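# Use the held tongs to put the loaf in the bag

## Task

With the tongs, and never with a gripper directly, get the long loaf inside the paper bag. At the end the bag must be upright and open, the tongs must be out of the bag and not touching it, and the jar must be upright on the tray. One gripper starts out already holding the tongs. Releasing the loaf from clearly higher than the bag's height costs score, and so does dropping the bag or setting it down roughly.

## Robot and tools

ROBOT. There are two arms, left_arm and right_arm, each with a two-finger parallel gripper and a wrist camera. One gripper starts out holding the tongs. Keep that grip closed for the whole job by resending its closed opening in every row. A 0 in an opening slot is a real command, not a default, and sending it can loosen the tongs.

FRAMES. The scene frame has its origin at table-top height, midway between the two nominal bases. +x points out over the table, +z points up, and left_arm sits on the +y side. The arm names do not match the left and right sides of the images. Every hand pose, whether commanded or reported, is in that arm's own base frame. Fixed cameras and the table use the scene frame. Calibrated bases in the scene frame: left_arm at (-0.026, +0.271, +0.015) m with quat_wxyz (1, 0, 0, 0.007); right_arm at (-0.048, -0.321, +0.024) m with quat_wxyz (1, 0, 0, 0.023). Both are a tiny yaw only. To convert a scene point to an arm's frame, subtract that base's position and undo the small yaw. Reported hand positions can be off by a few cm, more at long reach.

GRIPPER GEOMETRY. The fingers point along the gripper's +z axis and open and close along its y axis. end_effector_position is the point between the finger pads, about 1 cm behind the fingertips.

ROW FORMAT. A row is 16 plain numbers: left_arm x, y, z, qw, qx, qy, qz, opening, then the same eight for right_arm. Both arms are always included. x, y, z is an absolute target position in metres for that gripper, in its own base frame. The quaternion is an absolute target orientation, w first. Opening runs from -1 (closed) to +1 (fully open, 0.094 m). The controller clips orientation to within 40 degrees of the measured one each step, so a single action may fall short. Send the same fixed quaternion each row to keep orientation steady, rather than copying the drifting reported one. To park an arm, resend its last reported pose and its wanted opening.

execute_actions(actions, cameras). actions is a list of actions. Each action is a table of 1 to 15 rows, one row per 1/30 s step. A shorter table repeats its last row until 15 steps (0.5 s) are used. Both arms are refused if any target lies more than 0.6 m, along any of that gripper's current axes, from where the gripper stands at the action's start. An empty list just reports the state and images. cameras is a list of names, ["all"], or []. If left out, you get no images when actions ran, and all images for an empty list.

move(target, speed, blend, opening_speed, blocking, cameras). target is one 16-number row, or a list of up to 15 rows that share a 10 s cap. Each gripper travels in a straight line from its Hand target, turning the short way. speed is in m/s, from 0.002 to 2.9, default 0.25; rotation is capped at twice that in rad/s. speed can be one value or one per target. blend is a corner-rounding radius in m for lists; the default 0 stops at each target. opening_speed is the finger command rate per second on the -1..1 scale, at least 0.2. Use a slow rate when squeezing anything soft. A changed opening in a later list row is applied only once everything has come to rest there. blocking=false returns after about 0.5 s while the move continues, and a new move then replaces it smoothly. Paths do not avoid obstacles. Faster moves lag more and hit harder, and the gripper can overshoot when the arm is nearly straight. The result ends with a move: line (done, off_target, moving, held, fault) plus limits such as paced or held. done means within 10 mm and 2 degrees; neither done nor off_target says anything about contact.

wait(seconds 0 to 10, cameras) lets time pass while the arms hold. stop(cameras) brakes a running move. zoom_image(camera, region [x0,y0,x1,y1], at most 504x504 px) enlarges part of a camera's latest image. read_manual(section="licences") gives only licence text. finished_scene(scene 1 or 2) ends the scene for good; call it only when the loaf is in the bag and everything stays put without the robot.

CAMERAS. The cameras are cam_head_left, cam_head_right, cam_high, cam_low, cam_left_wrist and cam_right_wrist, all 896x504. Calibration data is given in OpenCV convention and may be off by a couple of degrees or millimetres.

RESULT LINES. Each result gives per arm: end_effector_position, end_effector_quat_wxyz, Hand target (where the arm is actually being sent now), Tool commands, and grip_measured (measured opening on the -1..1 scale, up to about 2.7 mm wide when empty). grip_effort_nm is the gripper motor effort, negative meaning closing; it is not pad force. Joint positions ends with the finger opening in metres. Joint velocities may be shown as within noise. Joint torques include the arm's own weight; torques 1 to 3 wrap at ±28 N m. Calls that run actions also list positions at some steps. MOTOR HOT appears from 75 °C. OVER-TEMPERATURE FAULT at 90 °C folds that arm and retires it for the scene.

CAUTIONS. Release the loaf low, no more than about the bag's height above its landing. Never drop or bang the bag, and avoid knocking the jar off the tray. Nothing may leave the table. Loose objects can get nudged now and then. Keep the two arms from pressing or colliding. Don't route a gripper close to its own base, which can flip the shoulder. Avoid long stretched-out holds and pushing against unreachable poses, since both heat the motors. Thinking time lets the scene clock run, and a running move keeps going meanwhile. Rest errors of about 1 cm are normal and do not mean contact.

Each tool is called as name([rows], argument=value, ...), one row to a line, values as JSON.

## Session

execute_actions(actions=[])

Scene clock: 0.00 s.
left_arm: end_effector_position=(+0.3815, +0.0011, +0.4073) grip_measured=+1.000 grip_effort_nm=n/a end_effector_quat_wxyz=(+0.707, +0.000, +0.707, +0.000) | right_arm: end_effector_position=(+0.2880, -0.1160, +0.1868) grip_measured=-0.298 grip_effort_nm=n/a end_effector_quat_wxyz=(+0.306, -0.010, +0.952, +0.001)
Joint positions: left_arm=[0 1.047 1.047 0 0 0 0.094] | right_arm=[-0.573 1.23 1.088 -0.891 -0.329 -0.503 0.033]
Joint velocities: within noise
Joint torques (N m): no reading
Heat: left arm: 33 °C; right arm: 35 °C.
Hand target: left_arm +0.3789, +0.0011, +0.4133; +0.712, +0.000, +0.702, +0.000 | right_arm +0.2885, -0.1149, +0.1903; +0.311, -0.012, +0.950, +0.002
Tool commands: left_gripper/opening=+1.0 right_gripper/opening=-0.30243
camera_calibration:
cam_left_wrist: T_world_to_cam=[[0.0338759, -0.999393, -0.00815951, -0.00274156], [-0.432998, -0.00731797, -0.901365, 0.570908], [0.900758, 0.0340676, -0.432983, -0.0774506], [0, 0, 0, 1]] pos_world=[0.317059, 0.00407655, 0.481039]
cam_right_wrist: T_world_to_cam=[[0.0316101, -0.99935, 0.017353, -0.126955], [-0.98295, -0.0342284, -0.18066, 0.352692], [0.181136, -0.0113464, -0.983393, 0.21819], [0, 0, 0, 1]] pos_world=[0.31117, -0.112324, 0.280486]

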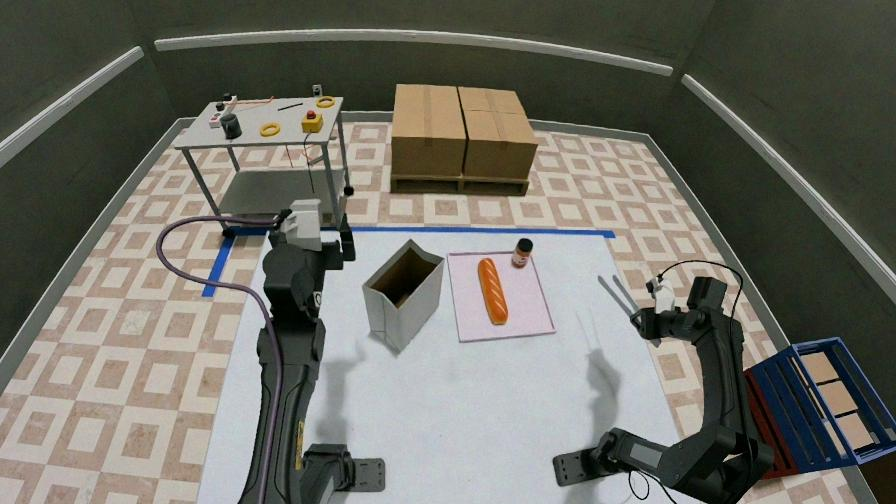

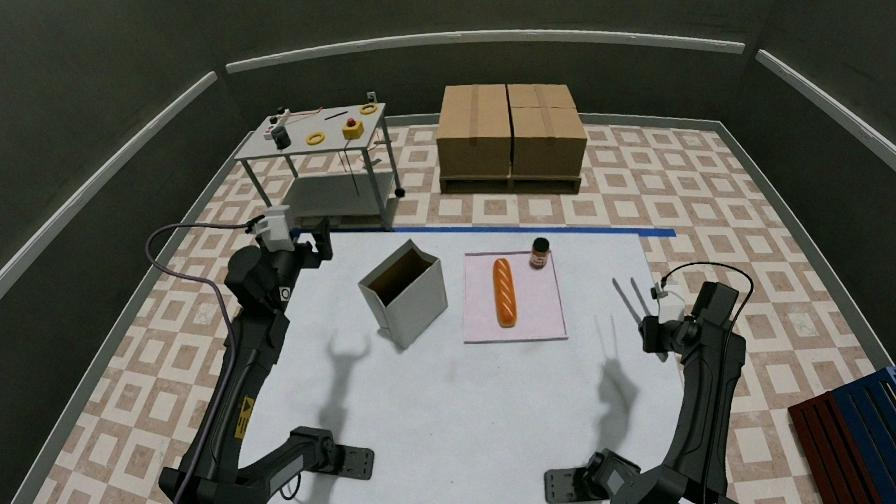

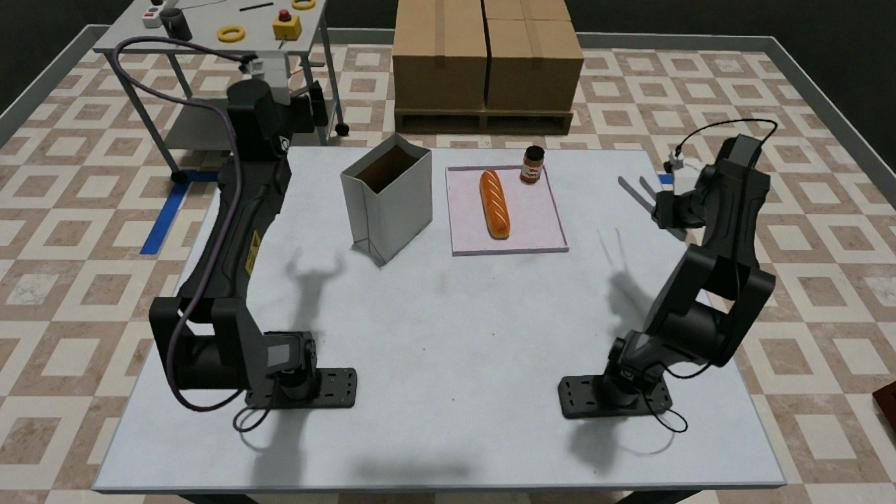

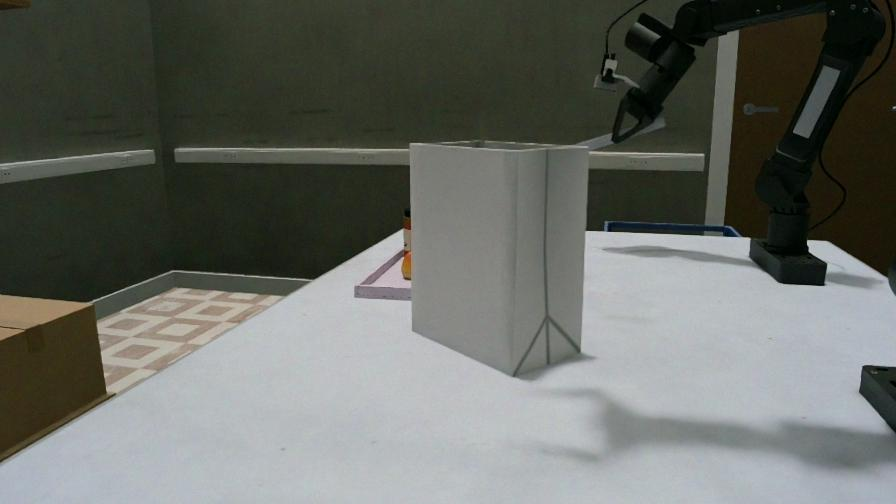

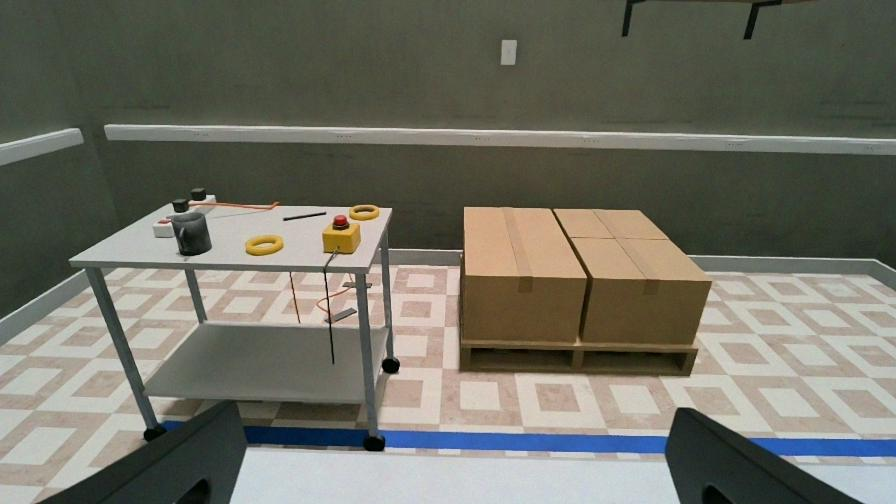

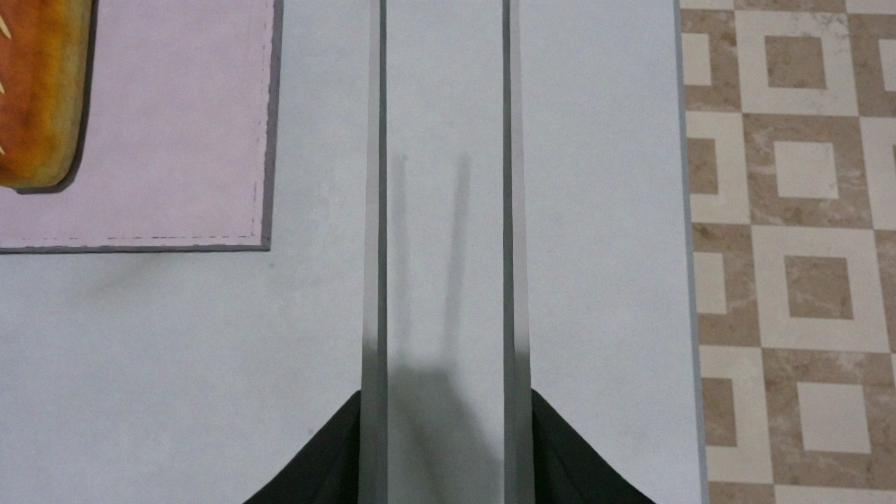

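zoom_image(camera="cam_low", region=[540, 40, 700, 180])

zoom_image(camera="cam_head_right", region=[590, 240, 750, 370])

zoom_image(camera="cam_high", region=[330, 110, 590, 290])

zoom_image(camera="cam_high", region=[590, 120, 750, 250])

Scaled by 3.150.

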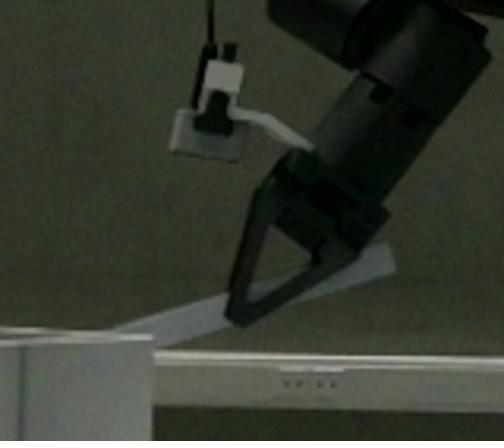

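Scaled by 3.150.

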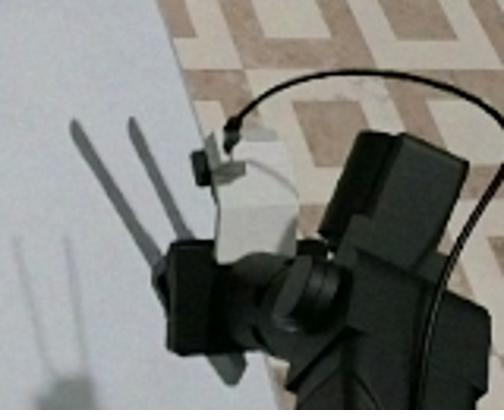

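Scaled by 1.938.

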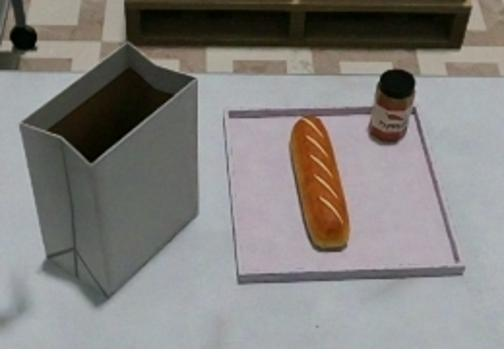

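Scaled by 3.150.

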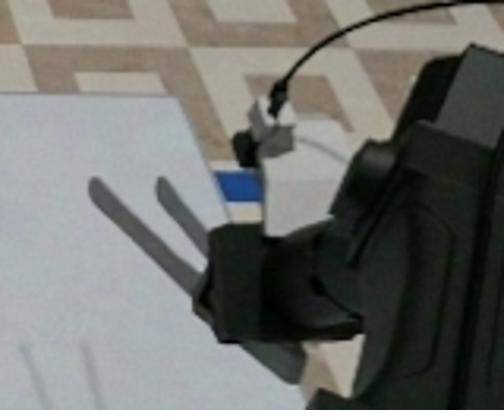

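move(target=[0.3789,0.0011,0.4133,0.712,0,0.702,0,1,0.477,0.18,0.216,0.0349,0,0.9994,0,-0.30243], cameras=["all"])

Scene clock: 86.90 s.
left_arm: end_effector_position=(+0.3815, +0.0011, +0.4073) grip_measured=+1.000 grip_effort_nm=-0.037 end_effector_quat_wxyz=(+0.707, +0.000, +0.707, +0.000) | right_arm: end_effector_position=(+0.4719, +0.1799, +0.2220) grip_measured=-0.298 grip_effort_nm=-0.203 end_effector_quat_wxyz=(+0.185, -0.007, +0.981, +0.053)
Joint positions: left_arm=[0 1.047 1.047 0 0 0 0.094] | right_arm=[0.374 2.348 2.722 -1.558 0.033 0.353 0.033]
Joint torques (N m): left_arm=[0.27 -3.64 6.69 1.76 0.01 0.12] | right_arm=[-0.55 -10.89 8.83 0.94 -0.02 0.04]
Heat: left arm: 37 °C; right arm: 38 °C.
Hand target: left_arm +0.3788, +0.0012, +0.4133; +0.712, +0.000, +0.702, +0.000 | right_arm +0.4764, +0.1797, +0.2155; +0.182, -0.003, +0.982, +0.054
Off the commanded pose: left_arm 0.007 m, 1 deg | right_arm 0.008 m, 18 deg.
joint sent to its limit (right arm) — joint 4 (wrist pitch), lower limit. The joint targets are off in orientation, not in position.
move: off_target (right_arm)
camera_calibration:
cam_left_wrist: T_world_to_cam=[[0.0338759, -0.999393, -0.00815951, -0.00274156], [-0.432998, -0.00731797, -0.901365, 0.570908], [0.900758, 0.0340676, -0.432983, -0.0774506], [0, 0, 0, 1]] pos_world=[0.317059, 0.00407655, 0.481039]
cam_right_wrist: T_world_to_cam=[[0.0478365, -0.994619, -0.0919, 0.178101], [-0.99657, -0.0537445, 0.0629257, 0.505829], [-0.0675262, 0.0885746, -0.993778, 0.324499], [0, 0, 0, 1]] pos_world=[0.517487, 0.175586, 0.307018]

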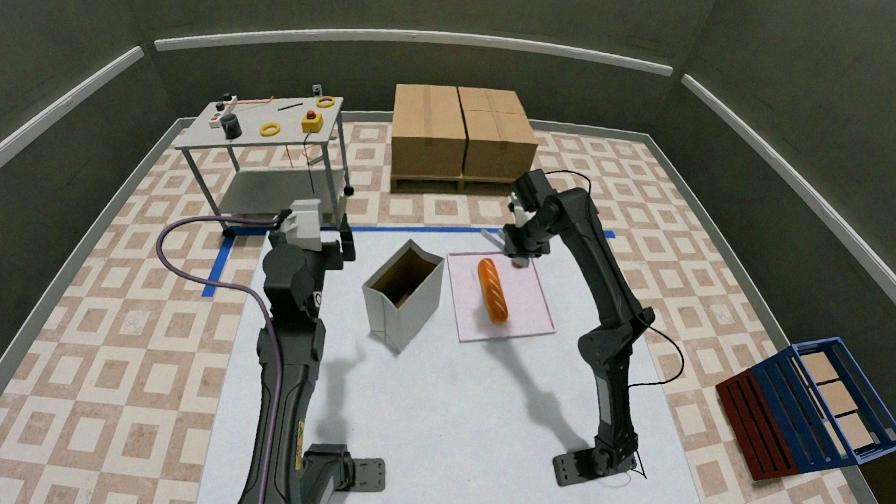

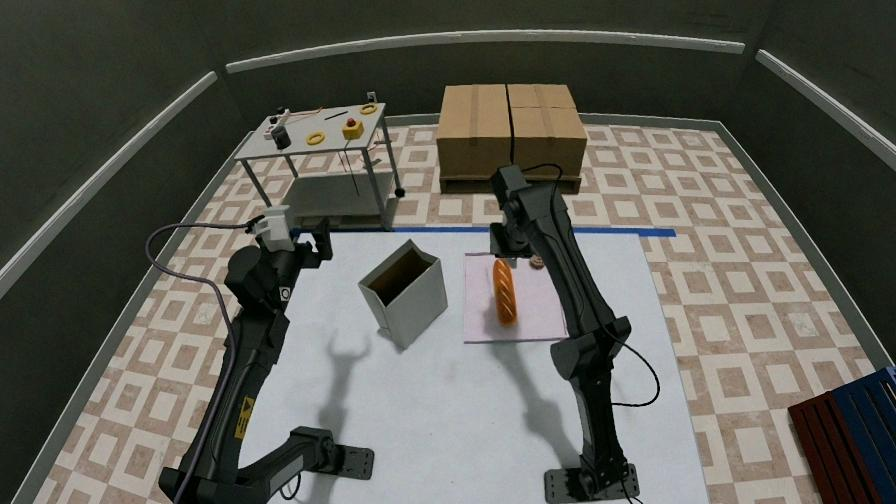

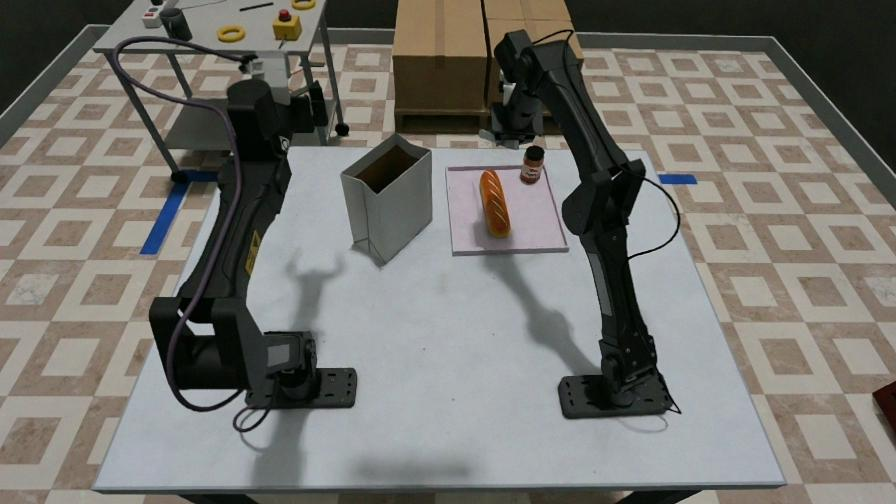

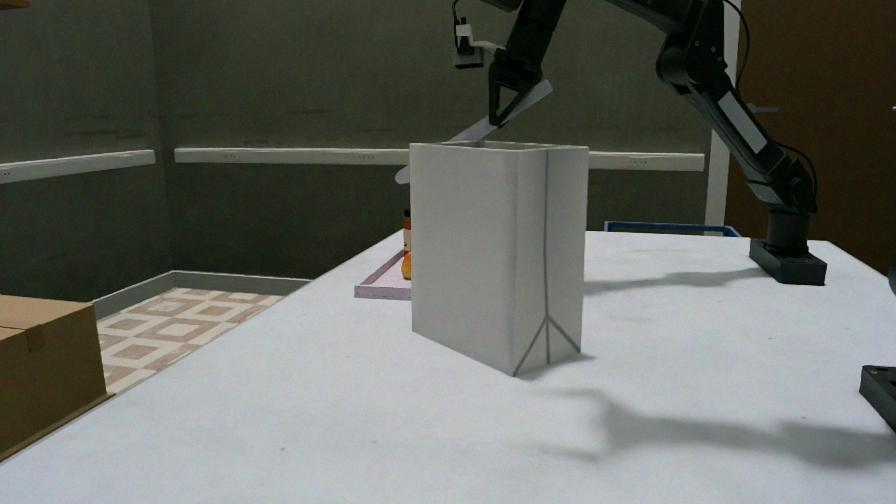

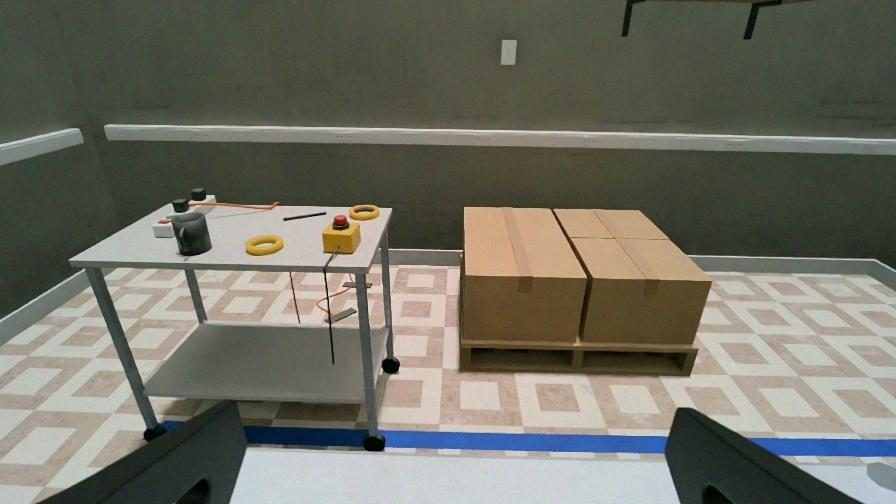

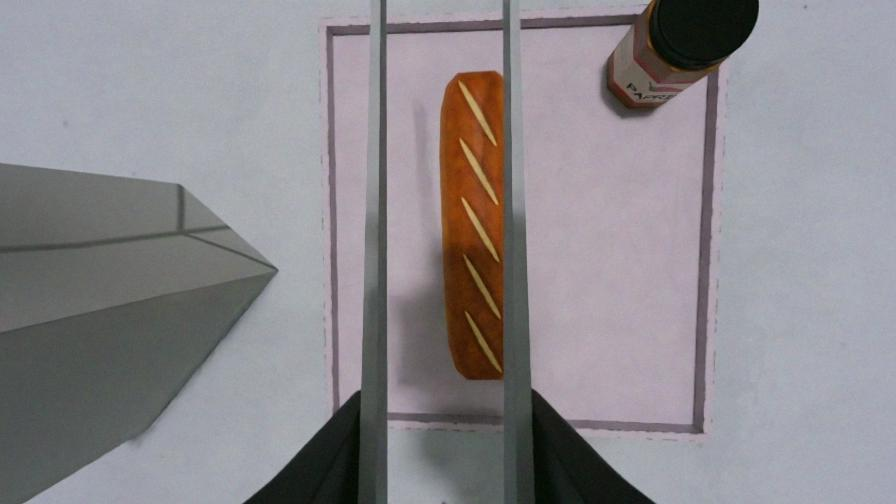

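move(target=[0.3789,0.0011,0.4133,0.712,0,0.702,0,1,0.43,0.177,0.17,0.2163,-0.0341,0.9757,0.0076,-0.30243], cameras=["all"])

Scene clock: 103.87 s.
left_arm: end_effector_position=(+0.3815, +0.0011, +0.4073) grip_measured=+1.000 grip_effort_nm=-0.037 end_effector_quat_wxyz=(+0.707, +0.000, +0.707, +0.000) | right_arm: end_effector_position=(+0.4282, +0.1805, +0.1592) grip_measured=-0.299 grip_effort_nm=-0.203 end_effector_quat_wxyz=(+0.197, -0.035, +0.980, +0.010)
Joint positions: left_arm=[0 1.047 1.047 0 0 0 0.094] | right_arm=[0.449 1.974 1.843 -1.067 0.137 0.352 0.033]
Joint torques (N m): left_arm=[-0.18 -3.88 6.72 1.76 0 0.01] | right_arm=[-0.16 -14.22 6.49 1.13 0.3 -0.07]
Heat: left arm: 37 °C; right arm: 40 °C.
Hand target: left_arm +0.3788, +0.0012, +0.4133; +0.712, +0.000, +0.702, +0.000 | right_arm +0.4299, +0.1769, +0.1700; +0.216, -0.034, +0.976, +0.007
Off the commanded pose: left_arm 0.007 m, 1 deg | right_arm 0.011 m, 2 deg.
move: off_target (right_arm)
camera_calibration:
cam_left_wrist: T_world_to_cam=[[0.0338759, -0.999393, -0.00815951, -0.00274156], [-0.432998, -0.00731797, -0.901365, 0.570908], [0.900758, 0.0340676, -0.432983, -0.0774506], [0, 0, 0, 1]] pos_world=[0.317059, 0.00407655, 0.481039]
cam_right_wrist: T_world_to_cam=[[0.0865721, -0.996236, 0.0044107, 0.143455], [-0.995324, -0.0863007, 0.0433969, 0.474701], [-0.0428529, -0.00814703, -0.999048, 0.266826], [0, 0, 0, 1]] pos_world=[0.471496, 0.186056, 0.245338]

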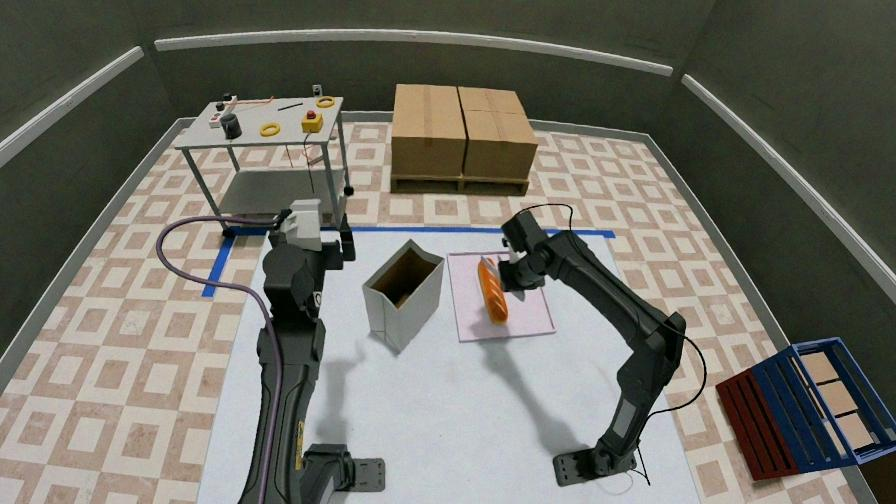

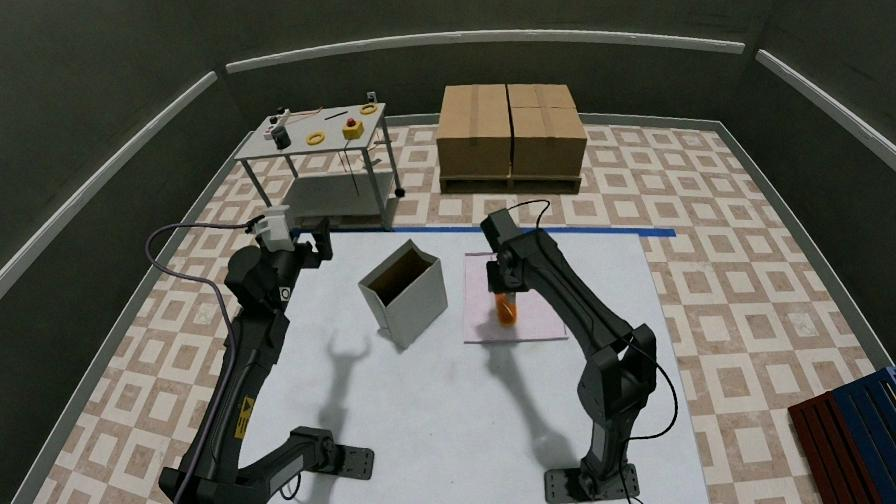

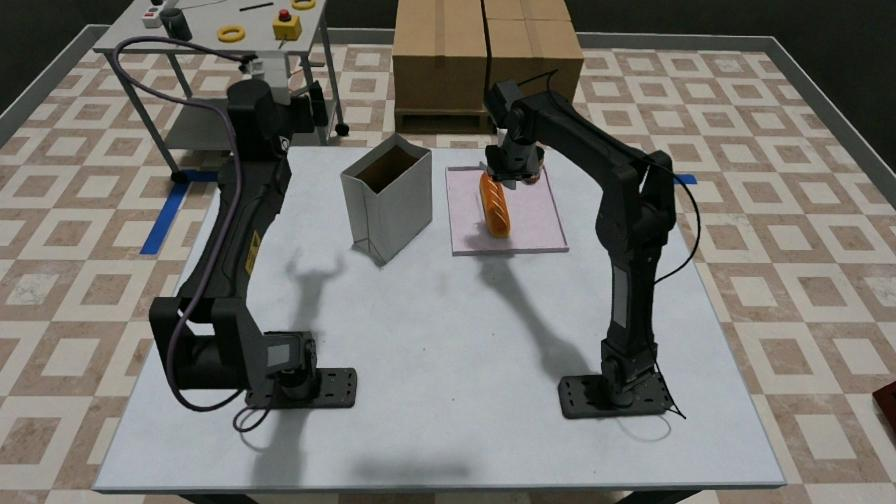

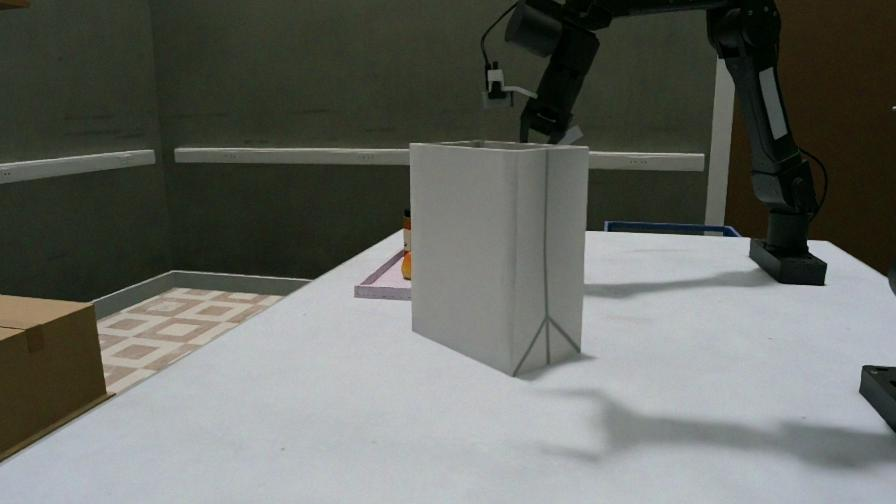

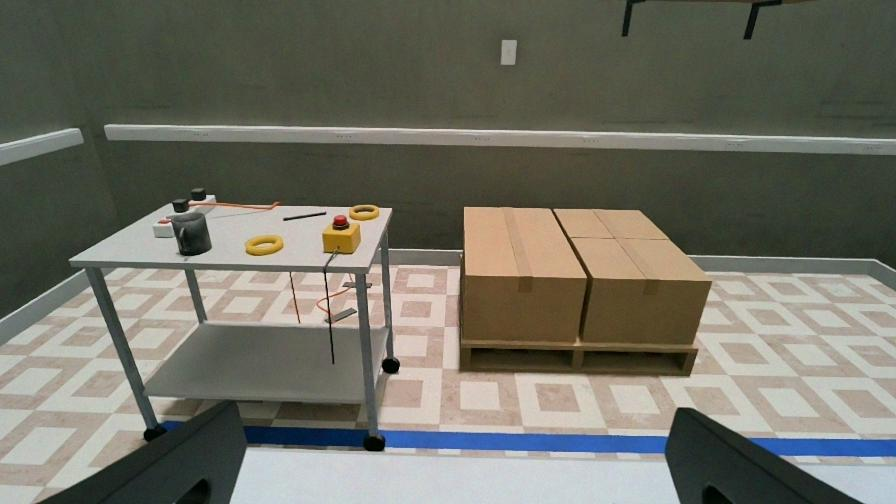

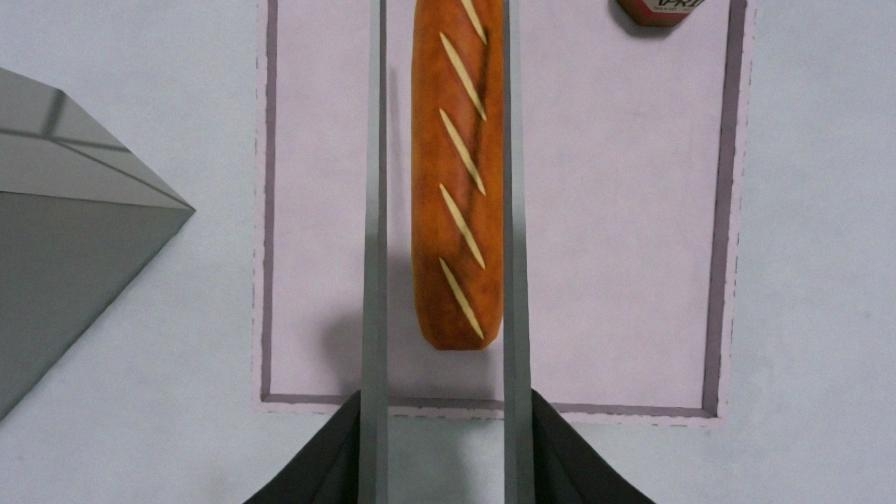

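move(target=[0.3789,0.0011,0.4133,0.712,0,0.702,0,1,0.43,0.168,0.17,0.2163,-0.0341,0.9757,0.0076,-0.23], opening_speed=0.2, cameras=["cam_right_wrist","cam_low"])

zoom_image(camera="cam_right_wrist", region=[330, 300, 560, 504])

Scene clock: 118.27 s.
left_arm: end_effector_position=(+0.3815, +0.0011, +0.4073) grip_measured=+1.000 grip_effort_nm=-0.042 end_effector_quat_wxyz=(+0.707, +0.000, +0.707, +0.000) | right_arm: end_effector_position=(+0.4282, +0.1729, +0.1514) grip_measured=-0.232 grip_effort_nm=0.085 end_effector_quat_wxyz=(+0.190, -0.037, +0.981, +0.004)
Joint positions: left_arm=[0 1.047 1.047 0 0 0 0.094] | right_arm=[0.434 1.974 1.817 -1.056 0.137 0.333 0.036]
Joint torques (N m): left_arm=[0.06 -3.7 6.79 1.78 -0.01 0.03] | right_arm=[-0.7 -15.92 6.53 1.07 0.21 -0.08]
Heat: left arm: 38 °C; right arm: 46 °C.
Hand target: left_arm +0.3788, +0.0012, +0.4133; +0.712, +0.000, +0.702, +0.000 | right_arm +0.4297, +0.1680, +0.1698; +0.216, -0.034, +0.976, +0.007
Off the commanded pose: left_arm 0.007 m, 1 deg | right_arm 0.019 m, 3 deg.
move: off_target (right_arm)
camera_calibration:
cam_right_wrist: T_world_to_cam=[[0.0889629, -0.995888, 0.0171242, 0.132821], [-0.994468, -0.0878458, 0.0575922, 0.472116], [-0.0558511, -0.0221531, -0.998193, 0.266833], [0, 0, 0, 1]] pos_world=[0.472591, 0.17966, 0.236886]
Images, in order (width x height): cam_low 896x504, cam_right_wrist 896x504.

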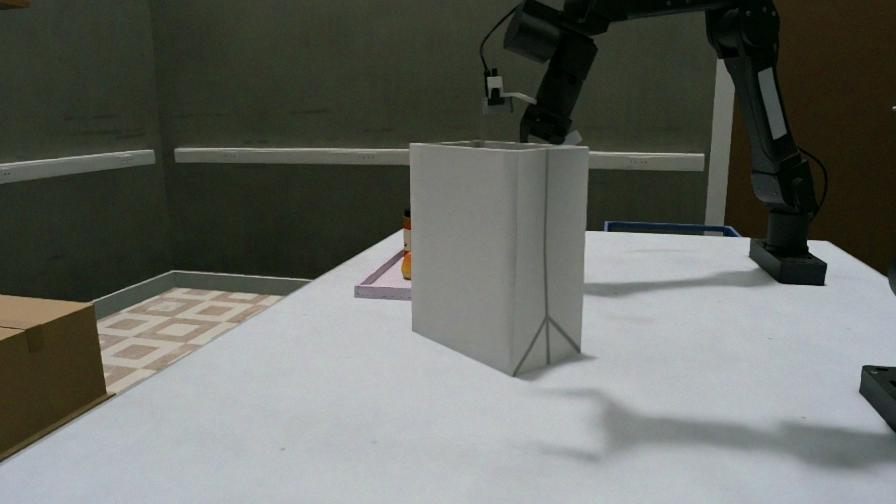

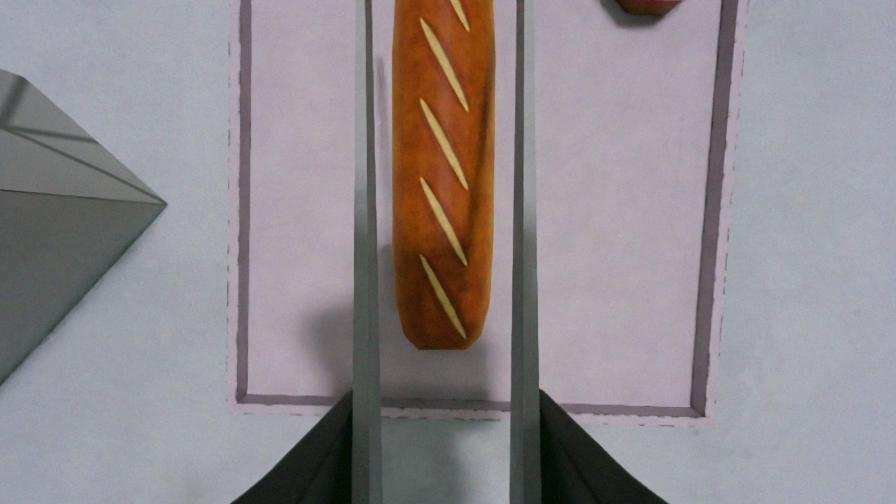

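Scaled by 2.191.

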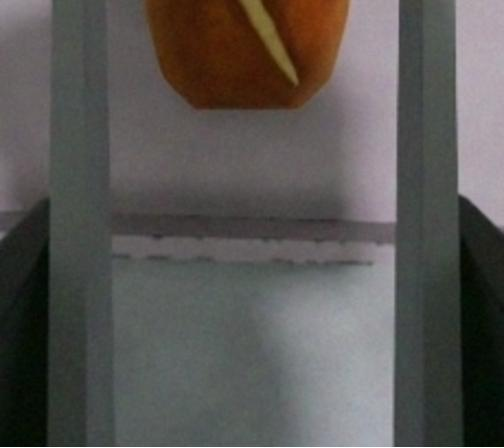

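move(target=[0.3789,0.0011,0.4133,0.712,0,0.702,0,1,0.43,0.168,0.17,0.2163,-0.0341,0.9757,0.0076,-0.17], opening_speed=0.2, cameras=["cam_right_wrist"])

zoom_image(camera="cam_right_wrist", region=[330, 300, 560, 504])

Scene clock: 131.47 s.
left_arm: end_effector_position=(+0.3815, +0.0011, +0.4073) grip_measured=+1.000 grip_effort_nm=-0.037 end_effector_quat_wxyz=(+0.707, +0.000, +0.707, +0.000) | right_arm: end_effector_position=(+0.4286, +0.1730, +0.1515) grip_measured=-0.172 grip_effort_nm=0.110 end_effector_quat_wxyz=(+0.191, -0.038, +0.981, +0.004)
Joint positions: left_arm=[0 1.047 1.047 0 0 0 0.094] | right_arm=[0.434 1.974 1.817 -1.055 0.137 0.332 0.039]
Joint torques (N m): left_arm=[0.08 -4.01 6.52 1.79 0.03 0.02] | right_arm=[-0.7 -15.91 6.52 1.08 0.21 -0.07]
Heat: left arm: 38 °C; right arm: 51 °C.
Hand target: left_arm +0.3788, +0.0012, +0.4133; +0.712, +0.000, +0.702, +0.000 | right_arm +0.4298, +0.1681, +0.1698; +0.216, -0.034, +0.976, +0.007
Off the commanded pose: left_arm 0.007 m, 1 deg | right_arm 0.019 m, 3 deg.
move: off_target (right_arm)
camera_calibration:
cam_right_wrist: T_world_to_cam=[[0.0897225, -0.995823, 0.0169081, 0.132582], [-0.994477, -0.0886473, 0.0561841, 0.472792], [-0.0544506, -0.0218557, -0.998277, 0.266353], [0, 0, 0, 1]] pos_world=[0.472789, 0.179761, 0.237089]
Images, in order (width x height): cam_right_wrist 896x504.

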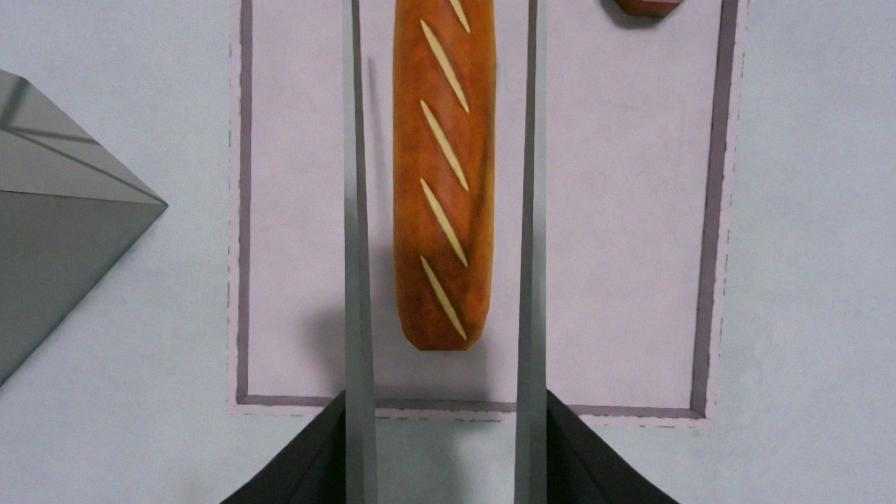

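Scaled by 2.191.

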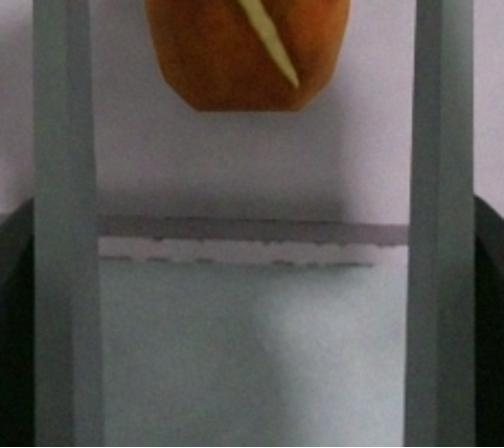

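move([
  [0.3789,0.0011,0.4133,0.712,0,0.702,0,1,0.43,0.168,0.17,0.2163,-0.0341,0.9757,0.0076,-0.14],
  [0.3789,0.0011,0.4133,0.712,0,0.702,0,1,0.446,0.1695,0.13,0.2163,-0.0341,0.9757,0.0076,-0.14],
], opening_speed=0.2, speed=0.12, cameras=["all"])

zoom_image(camera="cam_head_left", region=[430, 190, 610, 350])

Scene clock: 145.73 s.
left_arm: end_effector_position=(+0.3815, +0.0011, +0.4073) grip_measured=+1.000 grip_effort_nm=-0.032 end_effector_quat_wxyz=(+0.707, +0.000, +0.707, +0.000) | right_arm: end_effector_position=(+0.4428, +0.1732, +0.1360) grip_measured=-0.142 grip_effort_nm=0.115 end_effector_quat_wxyz=(+0.216, -0.036, +0.976, +0.012)
Joint positions: left_arm=[0 1.047 1.047 0 0 0 0.094] | right_arm=[0.422 1.973 1.734 -0.917 0.137 0.32 0.04]
Joint torques (N m): left_arm=[0.05 -4 6.58 1.75 0 0.07] | right_arm=[-0.81 -10.78 6.69 1.16 0.15 -0.08]
Heat: left arm: 38 °C; right arm: 53 °C.
Hand target: left_arm +0.3788, +0.0012, +0.4133; +0.712, +0.000, +0.702, +0.000 | right_arm +0.4459, +0.1695, +0.1300; +0.216, -0.034, +0.976, +0.008
Off the commanded pose: left_arm 0.007 m, 1 deg | right_arm 0.008 m, 1 deg.
move: done
camera_calibration:
cam_left_wrist: T_world_to_cam=[[0.0338759, -0.999393, -0.00815951, -0.00274156], [-0.432998, -0.00731797, -0.901365, 0.570908], [0.900758, 0.0340676, -0.432983, -0.0774506], [0, 0, 0, 1]] pos_world=[0.317059, 0.00407655, 0.481039]
cam_right_wrist: T_world_to_cam=[[0.088134, -0.996103, 0.00339947, 0.134461], [-0.996101, -0.0881196, 0.0041725, 0.495599], [-0.00385668, -0.00375396, -0.999986, 0.226335], [0, 0, 0, 1]] pos_world=[0.482689, 0.178458, 0.223807]

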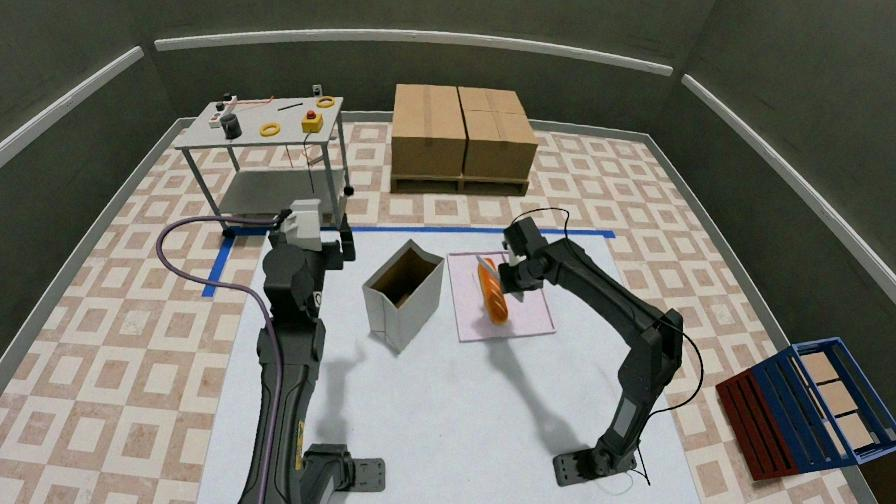

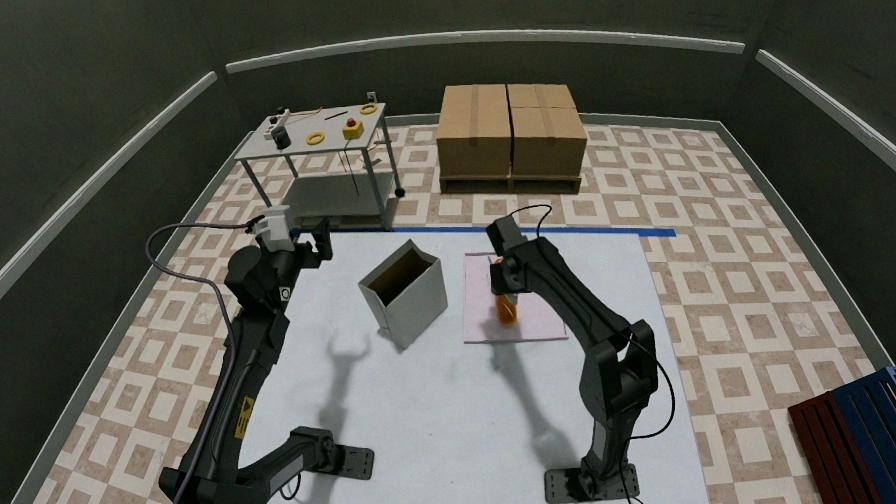

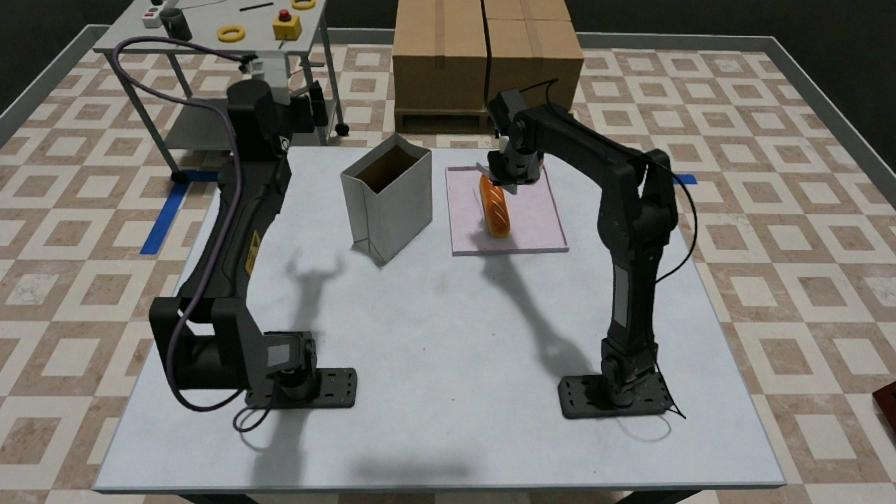

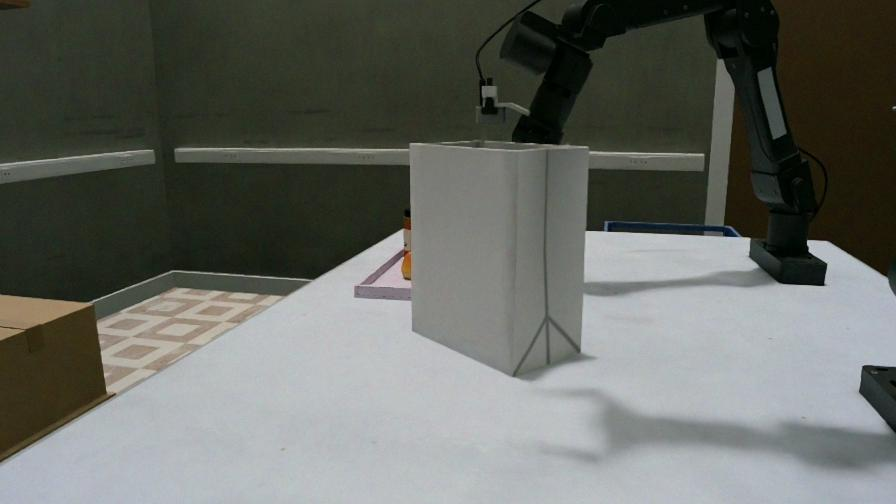

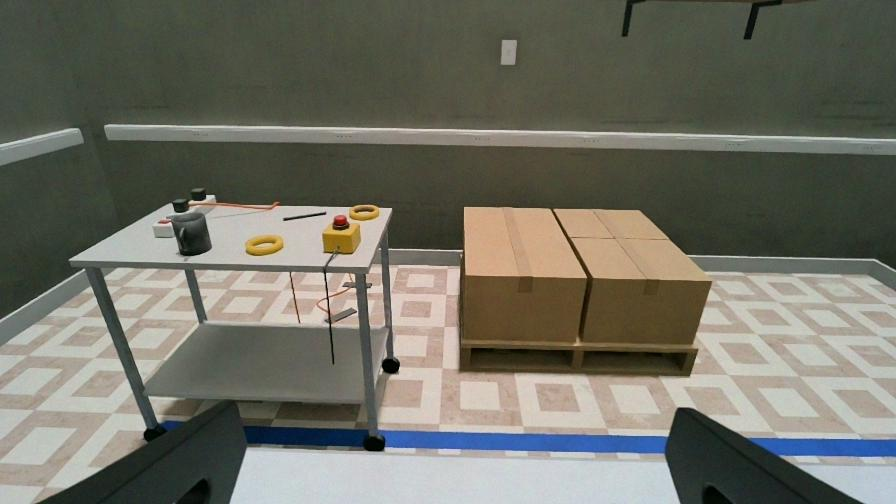

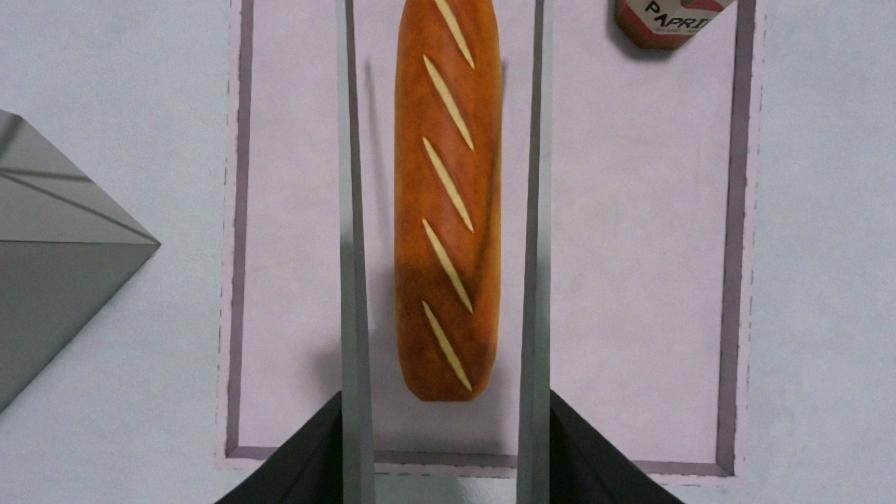

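Scaled by 2.800.

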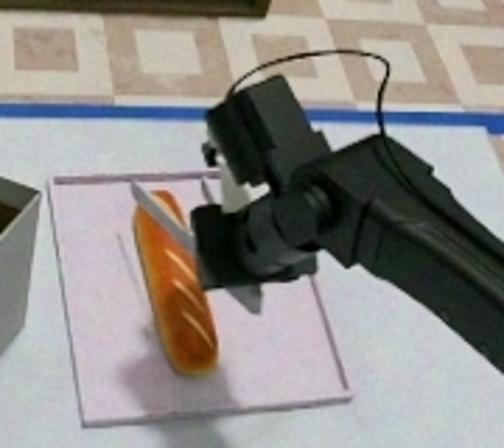

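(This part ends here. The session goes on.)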